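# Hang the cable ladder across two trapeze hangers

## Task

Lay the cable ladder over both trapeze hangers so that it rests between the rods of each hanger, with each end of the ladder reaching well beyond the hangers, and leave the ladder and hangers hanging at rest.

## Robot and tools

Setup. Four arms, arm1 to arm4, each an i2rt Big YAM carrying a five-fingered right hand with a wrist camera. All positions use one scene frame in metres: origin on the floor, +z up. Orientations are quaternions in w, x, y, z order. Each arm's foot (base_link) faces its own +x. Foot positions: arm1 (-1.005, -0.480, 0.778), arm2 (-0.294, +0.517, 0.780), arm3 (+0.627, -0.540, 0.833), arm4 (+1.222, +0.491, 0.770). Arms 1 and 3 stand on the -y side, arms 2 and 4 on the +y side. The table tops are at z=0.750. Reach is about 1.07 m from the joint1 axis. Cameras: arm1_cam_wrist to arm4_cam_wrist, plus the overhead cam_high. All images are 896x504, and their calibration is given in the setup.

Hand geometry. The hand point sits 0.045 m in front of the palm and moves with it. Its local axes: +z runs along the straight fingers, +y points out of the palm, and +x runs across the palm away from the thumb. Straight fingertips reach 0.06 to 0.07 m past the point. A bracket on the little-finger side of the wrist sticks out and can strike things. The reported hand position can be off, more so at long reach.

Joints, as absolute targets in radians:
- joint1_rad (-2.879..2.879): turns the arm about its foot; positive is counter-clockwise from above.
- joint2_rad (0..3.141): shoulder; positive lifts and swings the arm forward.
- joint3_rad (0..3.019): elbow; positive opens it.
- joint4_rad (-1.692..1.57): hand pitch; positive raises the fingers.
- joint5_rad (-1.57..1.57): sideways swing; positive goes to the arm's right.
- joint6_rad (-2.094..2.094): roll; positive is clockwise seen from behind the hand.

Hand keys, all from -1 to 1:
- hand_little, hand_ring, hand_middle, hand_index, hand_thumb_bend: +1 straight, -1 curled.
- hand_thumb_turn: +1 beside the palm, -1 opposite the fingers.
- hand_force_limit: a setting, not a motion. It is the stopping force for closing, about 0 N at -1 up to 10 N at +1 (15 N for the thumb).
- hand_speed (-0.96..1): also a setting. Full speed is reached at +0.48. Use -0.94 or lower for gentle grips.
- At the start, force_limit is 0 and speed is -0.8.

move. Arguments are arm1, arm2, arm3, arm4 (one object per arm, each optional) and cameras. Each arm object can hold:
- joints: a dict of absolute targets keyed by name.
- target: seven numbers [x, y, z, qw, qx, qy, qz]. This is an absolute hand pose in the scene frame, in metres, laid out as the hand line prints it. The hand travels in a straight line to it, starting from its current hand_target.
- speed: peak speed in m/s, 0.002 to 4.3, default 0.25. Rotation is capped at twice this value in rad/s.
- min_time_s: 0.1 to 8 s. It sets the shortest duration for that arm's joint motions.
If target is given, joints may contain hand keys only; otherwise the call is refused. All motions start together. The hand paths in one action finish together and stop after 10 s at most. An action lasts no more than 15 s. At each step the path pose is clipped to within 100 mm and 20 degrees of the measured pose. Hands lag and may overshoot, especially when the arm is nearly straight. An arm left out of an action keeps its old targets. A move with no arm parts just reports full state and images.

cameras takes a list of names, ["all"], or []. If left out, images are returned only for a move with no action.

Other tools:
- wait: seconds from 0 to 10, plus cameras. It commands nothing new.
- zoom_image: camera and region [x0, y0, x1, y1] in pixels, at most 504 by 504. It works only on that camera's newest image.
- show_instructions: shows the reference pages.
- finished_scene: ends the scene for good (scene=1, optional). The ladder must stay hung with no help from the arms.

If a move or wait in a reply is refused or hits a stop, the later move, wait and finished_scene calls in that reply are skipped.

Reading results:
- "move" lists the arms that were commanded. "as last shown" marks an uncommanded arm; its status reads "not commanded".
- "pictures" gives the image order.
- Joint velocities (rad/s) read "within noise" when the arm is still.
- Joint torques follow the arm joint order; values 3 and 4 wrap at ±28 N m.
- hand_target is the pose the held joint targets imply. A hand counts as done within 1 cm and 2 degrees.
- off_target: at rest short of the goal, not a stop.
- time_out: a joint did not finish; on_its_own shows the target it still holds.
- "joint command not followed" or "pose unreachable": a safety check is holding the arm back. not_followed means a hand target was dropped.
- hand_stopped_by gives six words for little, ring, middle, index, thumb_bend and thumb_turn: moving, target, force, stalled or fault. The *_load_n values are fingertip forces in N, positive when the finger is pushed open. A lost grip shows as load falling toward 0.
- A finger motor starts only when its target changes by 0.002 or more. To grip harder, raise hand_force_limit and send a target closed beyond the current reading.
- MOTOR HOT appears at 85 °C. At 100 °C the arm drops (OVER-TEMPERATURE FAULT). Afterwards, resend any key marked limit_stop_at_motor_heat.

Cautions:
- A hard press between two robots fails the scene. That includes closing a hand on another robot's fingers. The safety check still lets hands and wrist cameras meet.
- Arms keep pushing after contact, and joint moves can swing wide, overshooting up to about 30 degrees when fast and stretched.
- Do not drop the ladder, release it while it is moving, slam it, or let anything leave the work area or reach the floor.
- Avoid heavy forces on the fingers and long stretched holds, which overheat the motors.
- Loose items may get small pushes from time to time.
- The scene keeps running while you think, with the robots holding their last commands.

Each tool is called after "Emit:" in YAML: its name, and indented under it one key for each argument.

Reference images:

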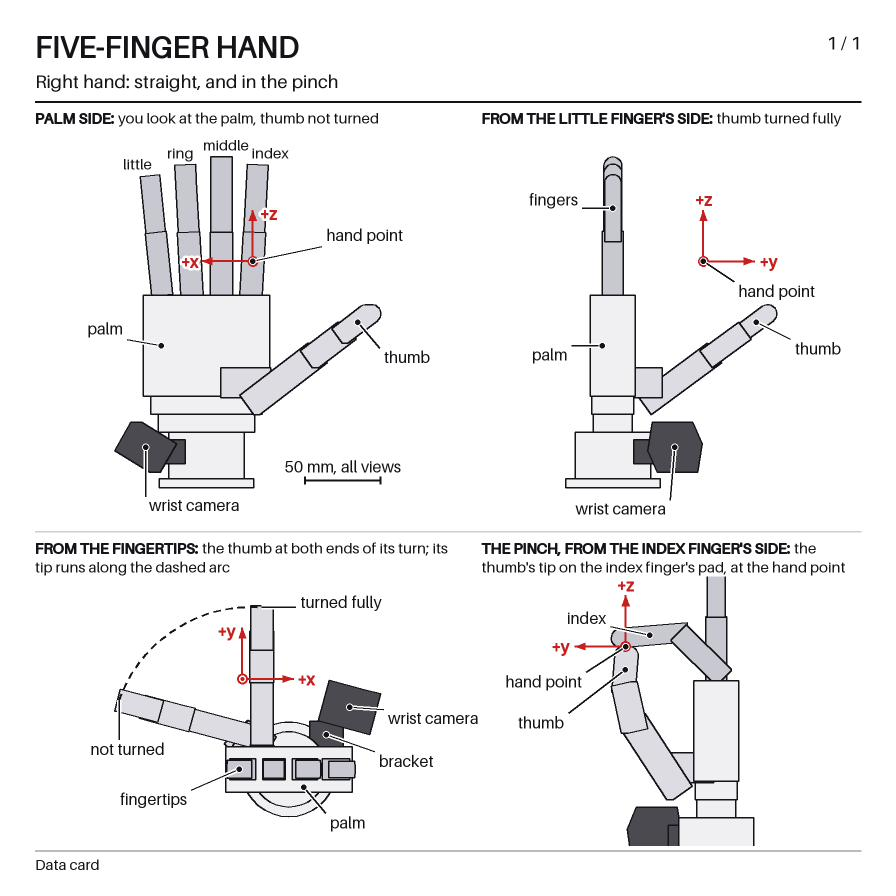

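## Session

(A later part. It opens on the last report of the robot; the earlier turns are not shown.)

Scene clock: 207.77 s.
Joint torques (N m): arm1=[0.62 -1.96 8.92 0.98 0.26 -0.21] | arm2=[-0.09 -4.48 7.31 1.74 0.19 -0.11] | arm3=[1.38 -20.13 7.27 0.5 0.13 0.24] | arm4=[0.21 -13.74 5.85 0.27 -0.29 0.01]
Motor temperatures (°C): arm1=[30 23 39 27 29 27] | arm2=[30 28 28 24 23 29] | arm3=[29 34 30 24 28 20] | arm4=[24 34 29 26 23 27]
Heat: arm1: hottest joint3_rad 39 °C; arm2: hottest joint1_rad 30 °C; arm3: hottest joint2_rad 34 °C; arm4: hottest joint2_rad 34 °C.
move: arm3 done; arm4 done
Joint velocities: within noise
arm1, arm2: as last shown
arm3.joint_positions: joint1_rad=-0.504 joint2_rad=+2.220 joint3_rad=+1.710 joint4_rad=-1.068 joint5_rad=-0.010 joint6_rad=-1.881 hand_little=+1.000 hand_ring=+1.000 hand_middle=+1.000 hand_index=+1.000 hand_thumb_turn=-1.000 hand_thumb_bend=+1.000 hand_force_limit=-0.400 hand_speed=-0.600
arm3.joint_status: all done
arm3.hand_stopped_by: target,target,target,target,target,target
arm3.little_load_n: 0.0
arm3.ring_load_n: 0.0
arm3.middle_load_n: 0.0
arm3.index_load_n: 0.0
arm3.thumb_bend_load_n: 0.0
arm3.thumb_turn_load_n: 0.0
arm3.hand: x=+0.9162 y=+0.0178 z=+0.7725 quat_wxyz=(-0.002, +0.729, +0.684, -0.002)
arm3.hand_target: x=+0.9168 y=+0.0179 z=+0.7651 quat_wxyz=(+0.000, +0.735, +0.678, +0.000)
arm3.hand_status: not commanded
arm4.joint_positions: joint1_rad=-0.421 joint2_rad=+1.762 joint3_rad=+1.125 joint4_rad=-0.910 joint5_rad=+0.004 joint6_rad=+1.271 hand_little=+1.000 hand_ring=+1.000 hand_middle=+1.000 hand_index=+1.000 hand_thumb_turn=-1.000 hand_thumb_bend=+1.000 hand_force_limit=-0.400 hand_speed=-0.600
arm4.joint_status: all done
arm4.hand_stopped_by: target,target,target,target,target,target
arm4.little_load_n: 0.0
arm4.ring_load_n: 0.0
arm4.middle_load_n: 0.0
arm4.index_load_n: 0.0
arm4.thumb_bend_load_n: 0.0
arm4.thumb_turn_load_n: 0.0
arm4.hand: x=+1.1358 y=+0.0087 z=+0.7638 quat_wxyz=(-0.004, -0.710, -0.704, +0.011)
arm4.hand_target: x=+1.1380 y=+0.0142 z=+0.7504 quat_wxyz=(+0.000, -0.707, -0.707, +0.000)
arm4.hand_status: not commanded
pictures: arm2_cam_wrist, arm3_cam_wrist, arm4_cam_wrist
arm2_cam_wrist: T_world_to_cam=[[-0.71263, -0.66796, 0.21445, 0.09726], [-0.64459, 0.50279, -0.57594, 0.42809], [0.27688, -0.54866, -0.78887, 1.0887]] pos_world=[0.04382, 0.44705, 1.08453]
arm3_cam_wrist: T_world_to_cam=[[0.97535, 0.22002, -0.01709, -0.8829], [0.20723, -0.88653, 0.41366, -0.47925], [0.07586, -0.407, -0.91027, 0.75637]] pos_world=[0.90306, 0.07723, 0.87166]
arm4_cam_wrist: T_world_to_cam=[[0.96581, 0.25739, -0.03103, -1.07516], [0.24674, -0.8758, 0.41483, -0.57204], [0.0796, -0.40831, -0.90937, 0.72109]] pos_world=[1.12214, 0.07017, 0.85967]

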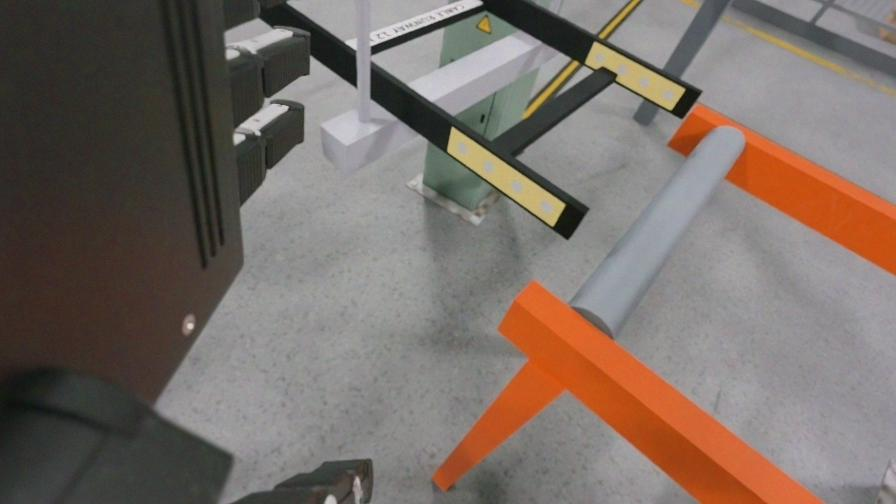

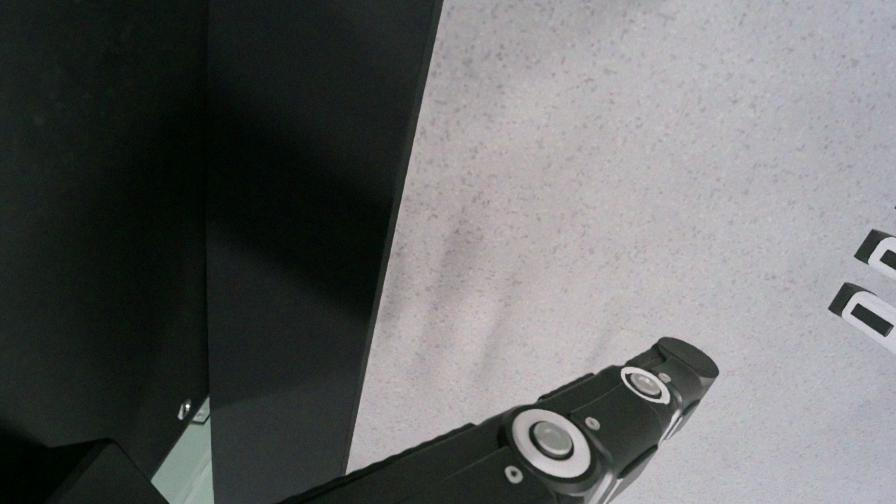

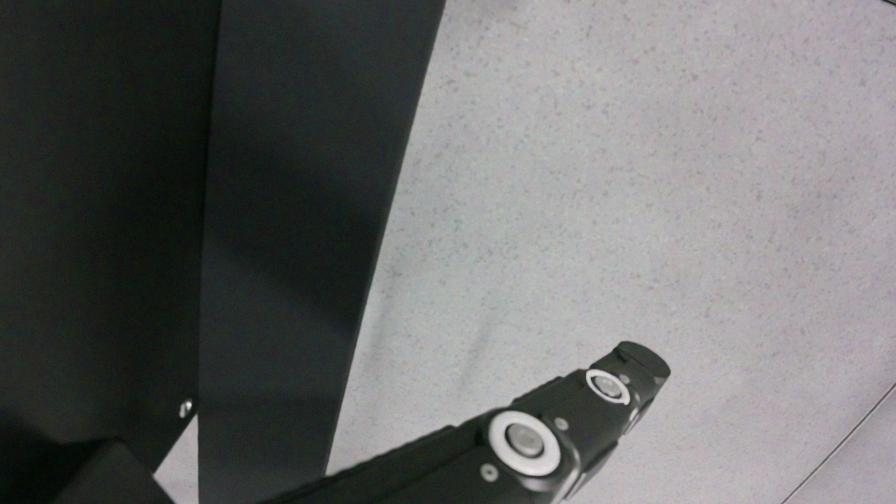

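Emit:
move:
  arm3: {"target": [0.903, 0.018, 0.79, 0, 0.735, 0.678, 0], "speed": 0.03}
  arm4: {"target": [1.122, 0.012, 0.775, 0, 0.7071, 0.7071, 0], "speed": 0.03}
  cameras: ["arm3_cam_wrist", "arm4_cam_wrist", "arm2_cam_wrist"]

Scene clock: 209.93 s.
Joint torques (N m): arm1=[0.79 -2.02 8.92 1.01 0.28 -0.2] | arm2=[0.85 -4.89 7.28 1.83 0.21 -0.14] | arm3=[2.26 -21.13 6.89 -0.35 0.12 0.19] | arm4=[-0.62 -15.74 9.03 -0.44 -0.29 0.02]
Motor temperatures (°C): arm1=[30 23 39 27 29 27] | arm2=[30 28 28 24 23 29] | arm3=[29 33 30 24 28 20] | arm4=[24 34 29 26 23 27]
Heat: arm1: hottest joint3_rad 39 °C; arm2: hottest joint1_rad 30 °C; arm3: hottest joint2_rad 33 °C; arm4: hottest joint2_rad 34 °C.
move: arm3 done; arm4 off_target
Joint velocities: within noise
arm1, arm2: as last shown
arm3.joint_positions: joint1_rad=-0.494 joint2_rad=+2.190 joint3_rad=+1.710 joint4_rad=-1.081 joint5_rad=-0.008 joint6_rad=-1.856 hand_little=+1.000 hand_ring=+1.000 hand_middle=+1.000 hand_index=+1.000 hand_thumb_turn=-1.000 hand_thumb_bend=+1.000 hand_force_limit=-0.400 hand_speed=-0.600
arm3.joint_status: not commanded
arm3.hand_stopped_by: target,target,target,target,target,target
arm3.little_load_n: 0.0
arm3.ring_load_n: 0.0
arm3.middle_load_n: 0.0
arm3.index_load_n: 0.0
arm3.thumb_bend_load_n: 0.0
arm3.thumb_turn_load_n: 0.0
arm3.hand: x=+0.9103 y=+0.0210 z=+0.7909 quat_wxyz=(-0.005, +0.734, +0.679, +0.006)
arm3.hand_target: x=+0.9031 y=+0.0180 z=+0.7899 quat_wxyz=(+0.000, +0.735, +0.678, +0.000)
arm3.hand_status: done (0.008 m and 0.9 deg from the pose sent, 0.022 m and 1.0 deg at the start)
arm4.joint_positions: joint1_rad=-0.443 joint2_rad=+1.762 joint3_rad=+1.125 joint4_rad=-0.961 joint5_rad=+0.004 joint6_rad=+1.239 hand_little=+1.000 hand_ring=+1.000 hand_middle=+1.000 hand_index=+1.000 hand_thumb_turn=-1.000 hand_thumb_bend=+1.000 hand_force_limit=-0.400 hand_speed=-0.600
arm4.joint_status: not commanded
arm4.hand_stopped_by: target,target,target,target,target,target
arm4.little_load_n: 0.0
arm4.ring_load_n: 0.0
arm4.middle_load_n: 0.0
arm4.index_load_n: 0.0
arm4.thumb_bend_load_n: 0.0
arm4.thumb_turn_load_n: 0.0
arm4.hand: x=+1.1308 y=+0.0256 z=+0.7633 quat_wxyz=(+0.008, -0.707, -0.707, -0.011)
arm4.hand_target: x=+1.1220 y=+0.0124 z=+0.7752 quat_wxyz=(+0.000, -0.707, -0.707, +0.000)
arm4.hand_status: off_target (0.020 m and 1.6 deg from the pose sent, 0.018 m and 1.5 deg at the start)
pictures: arm2_cam_wrist, arm3_cam_wrist, arm4_cam_wrist
arm2_cam_wrist: T_world_to_cam=[[-0.71263, -0.66796, 0.21445, 0.09726], [-0.64459, 0.50279, -0.57594, 0.42809], [0.27688, -0.54866, -0.78887, 1.0887]] pos_world=[0.04382, 0.44705, 1.08453]
arm3_cam_wrist: T_world_to_cam=[[0.97851, 0.20609, -0.0073, -0.88796], [0.19159, -0.89545, 0.40183, -0.45905], [0.07627, -0.39459, -0.91568, 0.7785]] pos_world=[0.89744, 0.07913, 0.89084]
arm4_cam_wrist: T_world_to_cam=[[0.96346, 0.26782, -0.00264, -1.09393], [0.24914, -0.89255, 0.37587, -0.52845], [0.09832, -0.3628, -0.92667, 0.71881]] pos_world=[1.11495, 0.08209, 0.86184]

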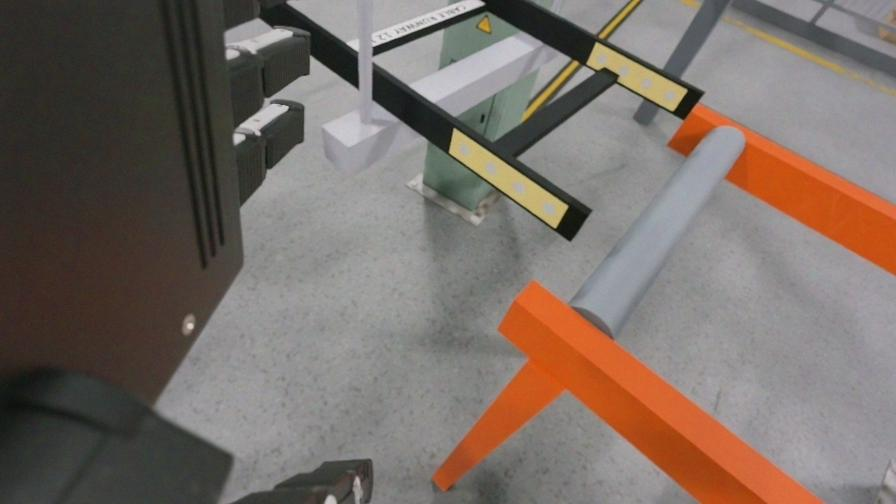

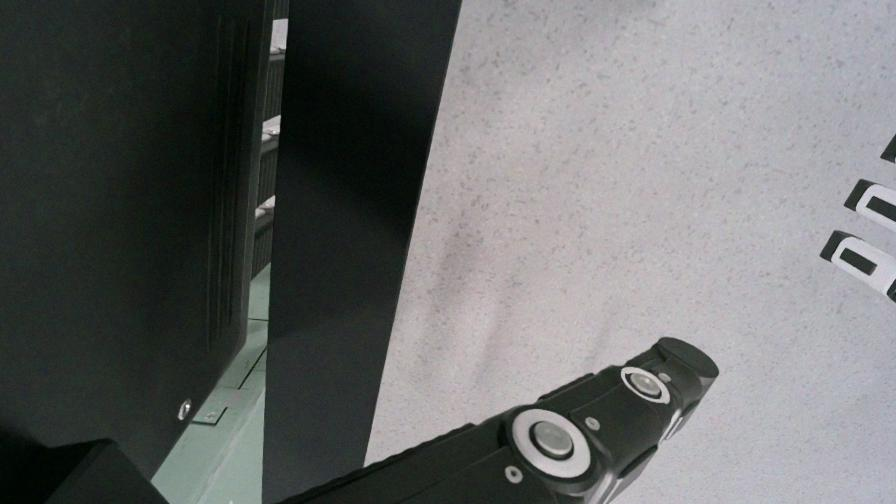

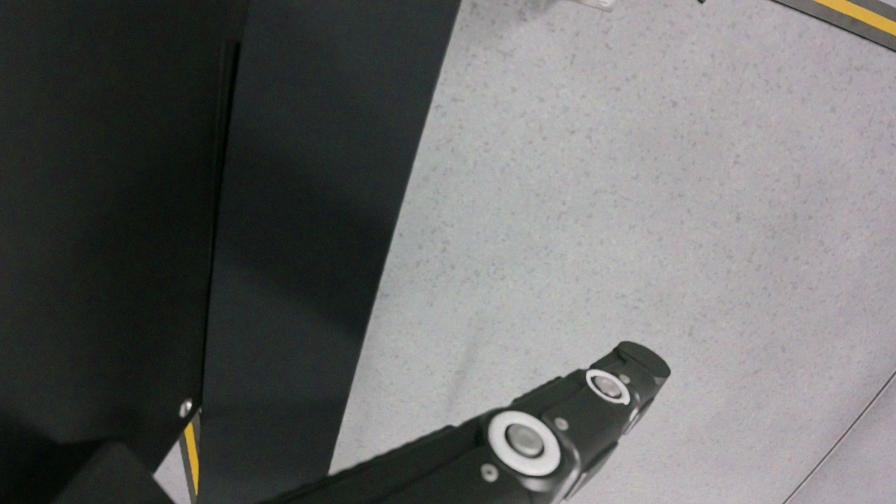

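Emit:
move:
  arm3: {"target": [0.903, 0.018, 0.86, 0, 0.735, 0.678, 0], "speed": 0.1}
  arm4: {"target": [1.130, 0.016, 0.86, 0, 0.7071, 0.7071, 0], "speed": 0.1}
  cameras: ["arm3_cam_wrist", "arm4_cam_wrist", "arm2_cam_wrist"]

Scene clock: 211.90 s.
Joint torques (N m): arm1=[0.67 -1.96 8.88 1.03 0.27 -0.19] | arm2=[0.44 -5.13 7.25 1.81 0.19 -0.18] | arm3=[2.2 -20.78 10.65 -0.46 0.1 0.2] | arm4=[0.56 -15.33 10.13 -0.43 -0.29 0.18]
Motor temperatures (°C): arm1=[30 23 39 27 29 27] | arm2=[30 28 28 24 23 29] | arm3=[29 33 30 24 28 20] | arm4=[23 34 29 26 23 27]
Heat: arm1: hottest joint3_rad 39 °C; arm2: hottest joint1_rad 30 °C; arm3: hottest joint2_rad 33 °C; arm4: hottest joint2_rad 34 °C.
move: arm3 off_target; arm4 off_target
Joint velocities: within noise
arm1, arm2: as last shown
arm1.thumb_turn_load_n: 0.5
arm3.joint_positions: joint1_rad=-0.494 joint2_rad=+2.109 joint3_rad=+1.729 joint4_rad=-1.222 joint5_rad=-0.008 joint6_rad=-1.856 hand_little=+1.000 hand_ring=+1.000 hand_middle=+1.000 hand_index=+1.000 hand_thumb_turn=-1.000 hand_thumb_bend=+1.000 hand_force_limit=-0.400 hand_speed=-0.600
arm3.joint_status: not commanded
arm3.hand_stopped_by: target,target,target,target,target,target
arm3.little_load_n: 0.0
arm3.ring_load_n: -0.5
arm3.middle_load_n: 0.0
arm3.index_load_n: 0.0
arm3.thumb_bend_load_n: -0.5
arm3.thumb_turn_load_n: 0.0
arm3.hand: x=+0.9037 y=+0.0043 z=+0.8475 quat_wxyz=(+0.004, +0.734, +0.679, -0.013)
arm3.hand_target: x=+0.9028 y=+0.0176 z=+0.8602 quat_wxyz=(+0.000, +0.735, +0.678, +0.000)
arm3.hand_status: off_target (0.019 m and 1.5 deg from the pose sent, 0.069 m and 0.9 deg at the start)
arm4.joint_positions: joint1_rad=-0.443 joint2_rad=+1.644 joint3_rad=+1.211 joint4_rad=-1.172 joint5_rad=+0.004 joint6_rad=+1.238 hand_little=+1.000 hand_ring=+1.000 hand_middle=+1.000 hand_index=+1.000 hand_thumb_turn=-1.000 hand_thumb_bend=+1.000 hand_force_limit=-0.400 hand_speed=-0.600
arm4.joint_status: not commanded
arm4.hand_stopped_by: target,target,target,target,target,target
arm4.little_load_n: 0.0
arm4.ring_load_n: 0.0
arm4.middle_load_n: 0.0
arm4.index_load_n: 0.0
arm4.thumb_bend_load_n: 0.0
arm4.thumb_turn_load_n: 0.0
arm4.hand: x=+1.1327 y=+0.0310 z=+0.8440 quat_wxyz=(+0.009, -0.707, -0.707, -0.015)
arm4.hand_target: x=+1.1301 y=+0.0165 z=+0.8602 quat_wxyz=(+0.000, -0.707, -0.707, +0.000)
arm4.hand_status: off_target (0.022 m and 2.0 deg from the pose sent, 0.097 m and 1.6 deg at the start)
pictures: arm2_cam_wrist, arm3_cam_wrist, arm4_cam_wrist
arm2_cam_wrist: T_world_to_cam=[[-0.71263, -0.66796, 0.21445, 0.09726], [-0.64459, 0.50279, -0.57594, 0.42809], [0.27688, -0.54866, -0.78887, 1.0887]] pos_world=[0.04382, 0.44705, 1.08453]
arm3_cam_wrist: T_world_to_cam=[[0.97836, 0.20485, -0.02929, -0.85872], [0.19714, -0.87963, 0.43288, -0.52685], [0.06291, -0.42928, -0.90098, 0.82397]] pos_world=[0.89216, 0.06619, 0.94529]
arm4_cam_wrist: T_world_to_cam=[[0.96337, 0.26817, 0.00147, -1.10032], [0.24858, -0.89503, 0.37031, -0.54901], [0.10063, -0.35638, -0.92891, 0.79438]] pos_world=[1.11656, 0.0868, 0.94284]

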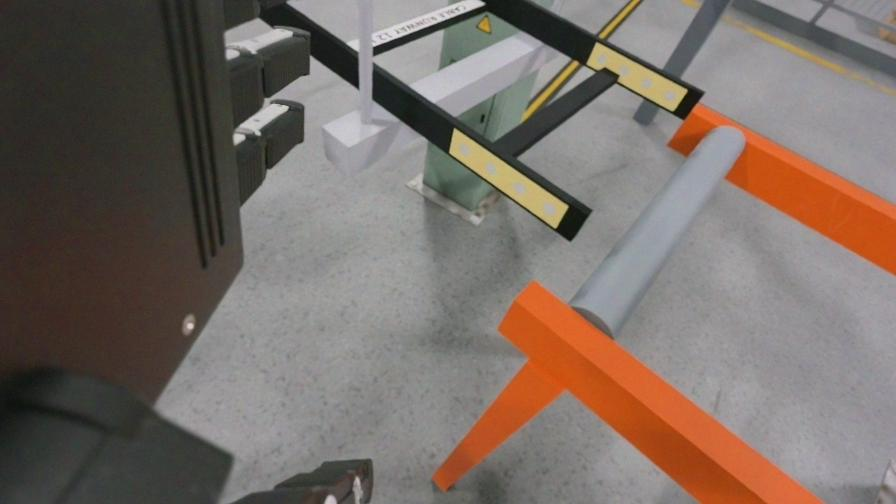

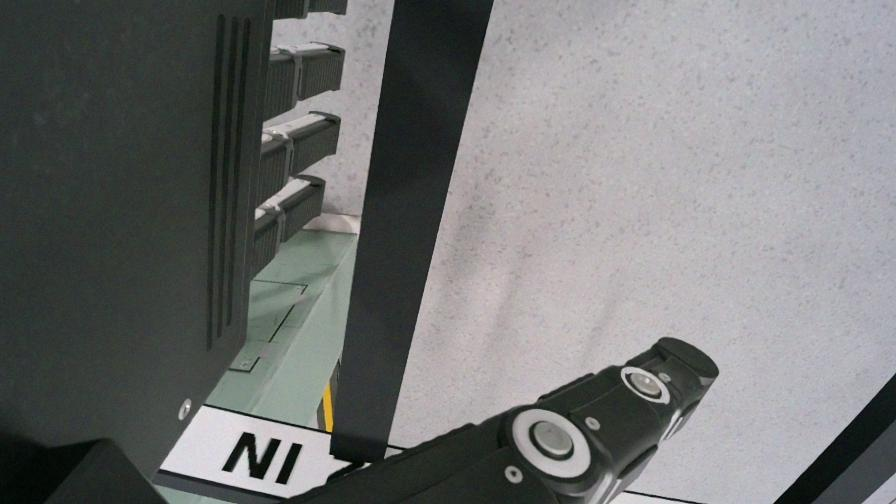

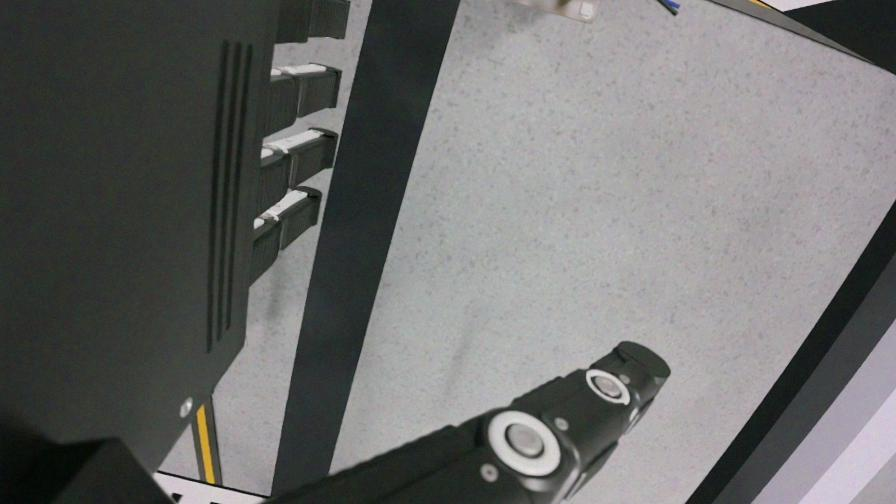

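Emit:
move:
  arm3: {"target": [0.890, 0.0, 0.98, 0, 0.735, 0.678, 0], "speed": 0.25}
  arm4: {"target": [1.130, 0.04, 0.98, 0, 0.7071, 0.7071, 0], "speed": 0.25}
  cameras: ["arm4_cam_wrist", "cam_high"]

Emit:
zoom_image:
  camera: "cam_high"
  region: [240, 270, 360, 390]

Emit:
zoom_image:
  camera: "cam_high"
  region: [440, 180, 560, 300]

Scene clock: 213.67 s.
Joint torques (N m): arm1=[0.85 -2.26 8.88 1.05 0.24 -0.2] | arm2=[0.62 -5.42 7.2 1.73 0.18 -0.15] | arm3=[2.26 -17.08 10.28 -0.4 0.11 0.2] | arm4=[-0.67 -12.45 10.5 -0.42 -0.26 0.03]
Motor temperatures (°C): arm1=[30 23 39 27 29 27] | arm2=[30 28 28 24 23 29] | arm3=[29 33 30 24 28 20] | arm4=[23 34 29 26 23 27]
Heat: arm1: hottest joint3_rad 39 °C; arm2: hottest joint1_rad 30 °C; arm3: hottest joint2_rad 33 °C; arm4: hottest joint2_rad 34 °C.
move: arm3 done; arm4 off_target
Joint velocities: within noise
arm1, arm2: as last shown
arm1.index_load_n: -0.5
arm3.joint_positions: joint1_rad=-0.485 joint2_rad=+1.954 joint3_rad=+1.845 joint4_rad=-1.461 joint5_rad=-0.008 joint6_rad=-1.848 hand_little=+1.000 hand_ring=+1.000 hand_middle=+1.000 hand_index=+1.000 hand_thumb_turn=-1.000 hand_thumb_bend=+1.000 hand_force_limit=-0.400 hand_speed=-0.600
arm3.joint_status: not commanded
arm3.hand_stopped_by: target,target,target,target,target,target
arm3.little_load_n: 0.0
arm3.ring_load_n: -0.5
arm3.middle_load_n: 0.0
arm3.index_load_n: 0.0
arm3.thumb_bend_load_n: 0.0
arm3.thumb_turn_load_n: 0.0
arm3.hand: x=+0.8928 y=-0.0074 z=+0.9831 quat_wxyz=(-0.003, +0.734, +0.679, +0.002)
arm3.hand_target: x=+0.8900 y=-0.0001 z=+0.9799 quat_wxyz=(+0.000, +0.735, +0.678, +0.000)
arm3.hand_status: done (0.008 m and 0.5 deg from the pose sent, 0.133 m and 1.6 deg at the start)
arm4.joint_positions: joint1_rad=-0.446 joint2_rad=+1.494 joint3_rad=+1.385 joint4_rad=-1.472 joint5_rad=+0.004 joint6_rad=+1.235 hand_little=+1.000 hand_ring=+1.000 hand_middle=+1.000 hand_index=+1.000 hand_thumb_turn=-1.000 hand_thumb_bend=+1.000 hand_force_limit=-0.400 hand_speed=-0.600
arm4.joint_status: not commanded
arm4.hand_stopped_by: target,target,target,target,target,target
arm4.little_load_n: 0.0
arm4.ring_load_n: 0.0
arm4.middle_load_n: 0.0
arm4.index_load_n: 0.0
arm4.thumb_bend_load_n: 0.0
arm4.thumb_turn_load_n: 0.0
arm4.hand: x=+1.1371 y=+0.0477 z=+0.9728 quat_wxyz=(+0.004, -0.707, -0.708, -0.004)
arm4.hand_target: x=+1.1300 y=+0.0402 z=+0.9800 quat_wxyz=(+0.000, -0.707, -0.707, +0.000)
arm4.hand_status: off_target (0.013 m and 0.6 deg from the pose sent, 0.136 m and 2.0 deg at the start)
arm4_cam_wrist: T_world_to_cam=[[0.96314, 0.26874, -0.01205, -1.09583], [0.25209, -0.88603, 0.3891, -0.60558], [0.09389, -0.37779, -0.92112, 0.92076]] pos_world=[1.12165, 0.10579, 1.07055]

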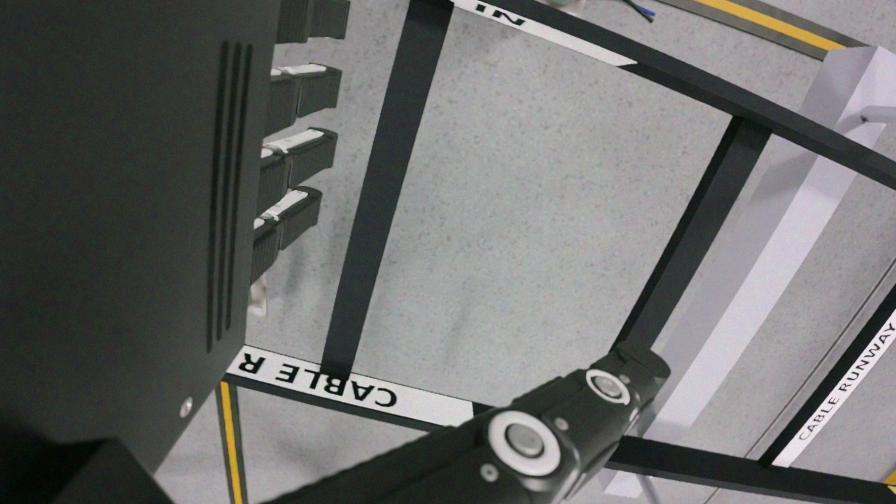

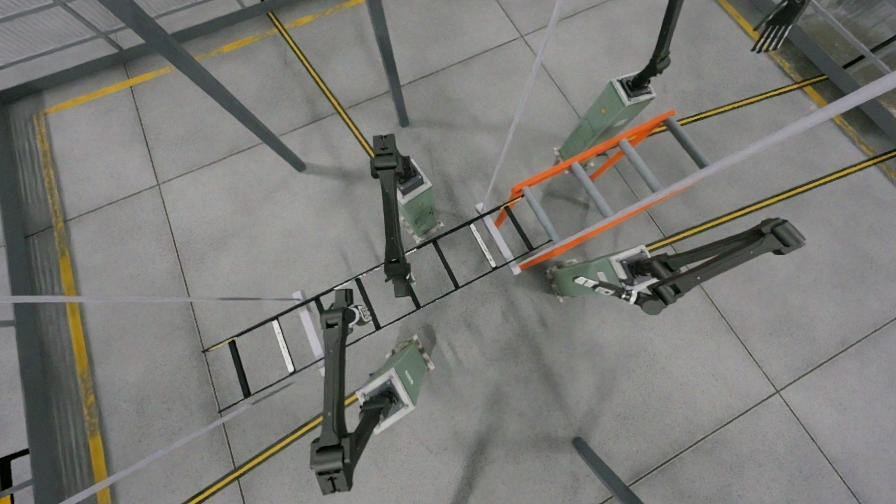

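Scaled by 4.200 from the camera's image (finer frame: 1280x720).

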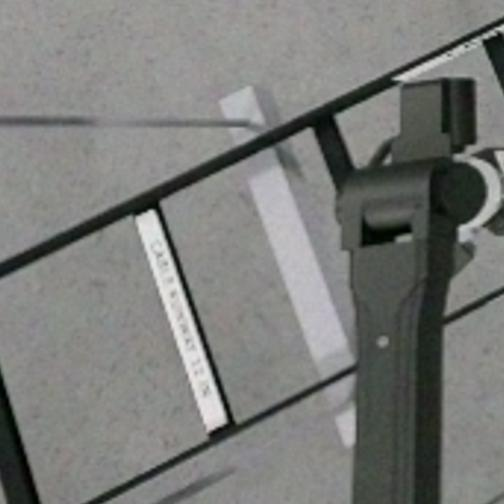

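Scaled by 4.200 from the camera's image (finer frame: 1280x720).

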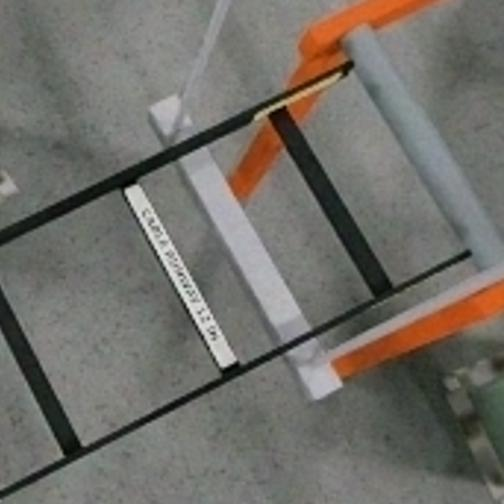

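Emit:
wait:
  seconds: 3
  cameras: ["cam_high", "arm2_cam_wrist", "arm4_cam_wrist"]

Emit:
zoom_image:
  camera: "cam_high"
  region: [440, 180, 560, 300]

Emit:
zoom_image:
  camera: "arm2_cam_wrist"
  region: [300, 60, 760, 340]

Scene clock: 217.60 s.
Joint torques (N m): arm1=[0.62 -2.14 8.85 0.94 0.26 -0.21] | arm2=[0.26 -4.72 7.17 1.76 0.2 -0.14] | arm3=[2.2 -17.08 10.35 -0.36 0.11 0.2] | arm4=[-0.67 -12.22 10.51 -0.44 -0.26 0.03]
Motor temperatures (°C): arm1=[30 23 39 27 29 27] | arm2=[30 28 28 24 23 29] | arm3=[29 33 30 24 28 20] | arm4=[23 34 29 26 22 27]
Heat: arm1: hottest joint3_rad 39 °C; arm2: hottest joint1_rad 30 °C; arm3: hottest joint2_rad 33 °C; arm4: hottest joint2_rad 34 °C.
Joint velocities: within noise
arm1.joint_positions: joint1_rad=+0.240 joint2_rad=+0.980 joint3_rad=+1.618 joint4_rad=-1.688 joint5_rad=+0.076 joint6_rad=-1.497 hand_little=+1.000 hand_ring=+1.000 hand_middle=+1.000 hand_index=+1.000 hand_thumb_turn=-1.000 hand_thumb_bend=+1.000 hand_force_limit=-0.500 hand_speed=+0.000
arm1.joint_status: not commanded
arm1.hand_stopped_by: target,target,target,target,target,target
arm1.little_load_n: 0.0
arm1.ring_load_n: 0.0
arm1.middle_load_n: 0.0
arm1.index_load_n: 0.0
arm1.thumb_bend_load_n: 0.0
arm1.thumb_turn_load_n: 0.0
arm1.hand: x=-0.9514 y=-0.2009 z=+1.2421 quat_wxyz=(-0.173, +0.689, +0.677, +0.194)
arm1.hand_target: x=-0.9500 y=-0.1997 z=+1.2491 quat_wxyz=(-0.172, +0.684, +0.681, +0.197)
arm1.hand_status: not commanded
arm2.joint_positions: joint1_rad=+1.792 joint2_rad=+1.055 joint3_rad=+0.672 joint4_rad=-0.159 joint5_rad=+0.899 joint6_rad=-1.116 hand_little=+1.000 hand_ring=+1.000 hand_middle=+1.000 hand_index=+1.000 hand_thumb_turn=+1.000 hand_thumb_bend=+1.000 hand_force_limit=+0.000 hand_speed=-0.800
arm2.joint_status: not commanded
arm2.hand_stopped_by: target,target,target,target,target,target
arm2.little_load_n: 0.0
arm2.ring_load_n: 0.0
arm2.middle_load_n: 0.0
arm2.index_load_n: 0.0
arm2.thumb_bend_load_n: 0.0
arm2.thumb_turn_load_n: 0.0
arm2.hand: x=+0.0827 y=+0.3817 z=+1.0037 quat_wxyz=(+0.242, +0.733, -0.343, +0.535)
arm2.hand_target: x=+0.0800 y=+0.3800 z=+1.0001 quat_wxyz=(+0.245, +0.735, -0.338, +0.534)
arm2.hand_status: not commanded
arm3.joint_positions: joint1_rad=-0.485 joint2_rad=+1.954 joint3_rad=+1.845 joint4_rad=-1.461 joint5_rad=-0.008 joint6_rad=-1.848 hand_little=+1.000 hand_ring=+1.000 hand_middle=+1.000 hand_index=+1.000 hand_thumb_turn=-1.000 hand_thumb_bend=+1.000 hand_force_limit=-0.400 hand_speed=-0.600
arm3.joint_status: not commanded
arm3.hand_stopped_by: target,target,target,target,target,target
arm3.little_load_n: 0.0
arm3.ring_load_n: 0.0
arm3.middle_load_n: 0.0
arm3.index_load_n: 0.0
arm3.thumb_bend_load_n: 0.0
arm3.thumb_turn_load_n: 0.0
arm3.hand: x=+0.8928 y=-0.0074 z=+0.9831 quat_wxyz=(-0.003, +0.734, +0.679, +0.002)
arm3.hand_target: x=+0.8900 y=-0.0001 z=+0.9799 quat_wxyz=(+0.000, +0.735, +0.678, +0.000)
arm3.hand_status: done (0.008 m and 0.5 deg from the pose sent, 0.133 m and 1.6 deg at the start)
arm4.joint_positions: joint1_rad=-0.446 joint2_rad=+1.494 joint3_rad=+1.385 joint4_rad=-1.472 joint5_rad=+0.004 joint6_rad=+1.235 hand_little=+1.000 hand_ring=+1.000 hand_middle=+1.000 hand_index=+1.000 hand_thumb_turn=-1.000 hand_thumb_bend=+1.000 hand_force_limit=-0.400 hand_speed=-0.600
arm4.joint_status: not commanded
arm4.hand_stopped_by: target,target,target,target,target,target
arm4.little_load_n: -0.5
arm4.ring_load_n: 0.0
arm4.middle_load_n: 0.0
arm4.index_load_n: 0.0
arm4.thumb_bend_load_n: 0.0
arm4.thumb_turn_load_n: 0.0
arm4.hand: x=+1.1371 y=+0.0477 z=+0.9728 quat_wxyz=(+0.004, -0.707, -0.708, -0.004)
arm4.hand_target: x=+1.1300 y=+0.0402 z=+0.9800 quat_wxyz=(+0.000, -0.707, -0.707, +0.000)
arm4.hand_status: off_target (0.013 m and 0.6 deg from the pose sent, 0.136 m and 2.0 deg at the start)
wait: 3.00 s; at rest from the start
pictures: arm2_cam_wrist, arm4_cam_wrist, cam_high
arm2_cam_wrist: T_world_to_cam=[[-0.71263, -0.66796, 0.21445, 0.09726], [-0.64459, 0.50279, -0.57594, 0.42809], [0.27688, -0.54866, -0.78887, 1.0887]] pos_world=[0.04382, 0.44705, 1.08453]
arm4_cam_wrist: T_world_to_cam=[[0.96314, 0.26874, -0.01205, -1.09583], [0.25209, -0.88603, 0.3891, -0.60558], [0.09389, -0.37779, -0.92112, 0.92076]] pos_world=[1.12165, 0.10579, 1.07055]

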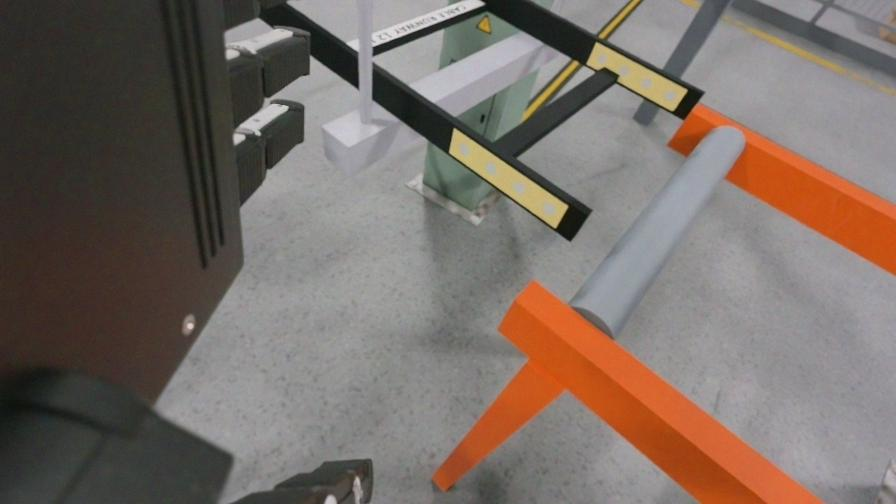

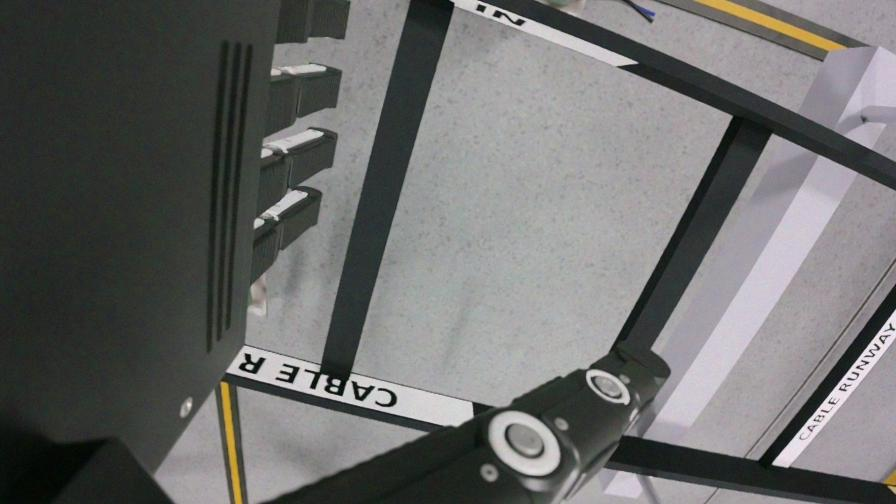

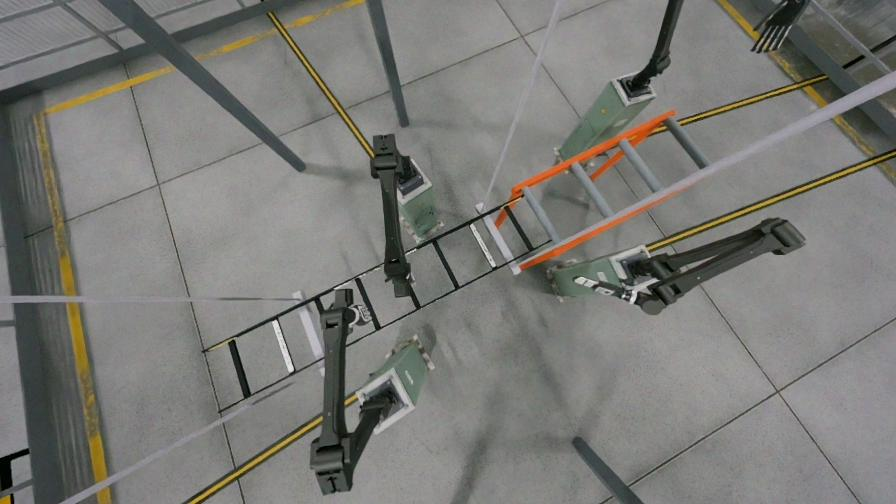

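Scaled by 4.200 from the camera's image (finer frame: 1280x720).

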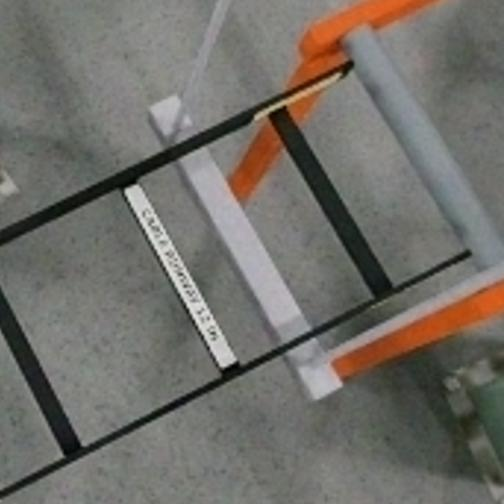

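Scaled by 1.096 from the camera's image (finer frame: 1280x720).

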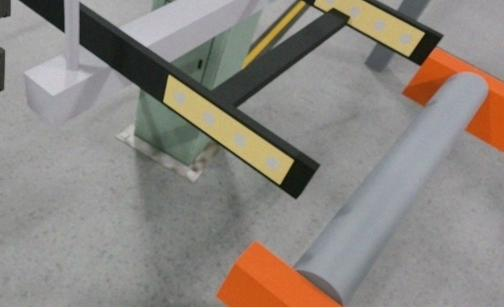

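Emit:
finished_scene:

The scene is finished: the task was done.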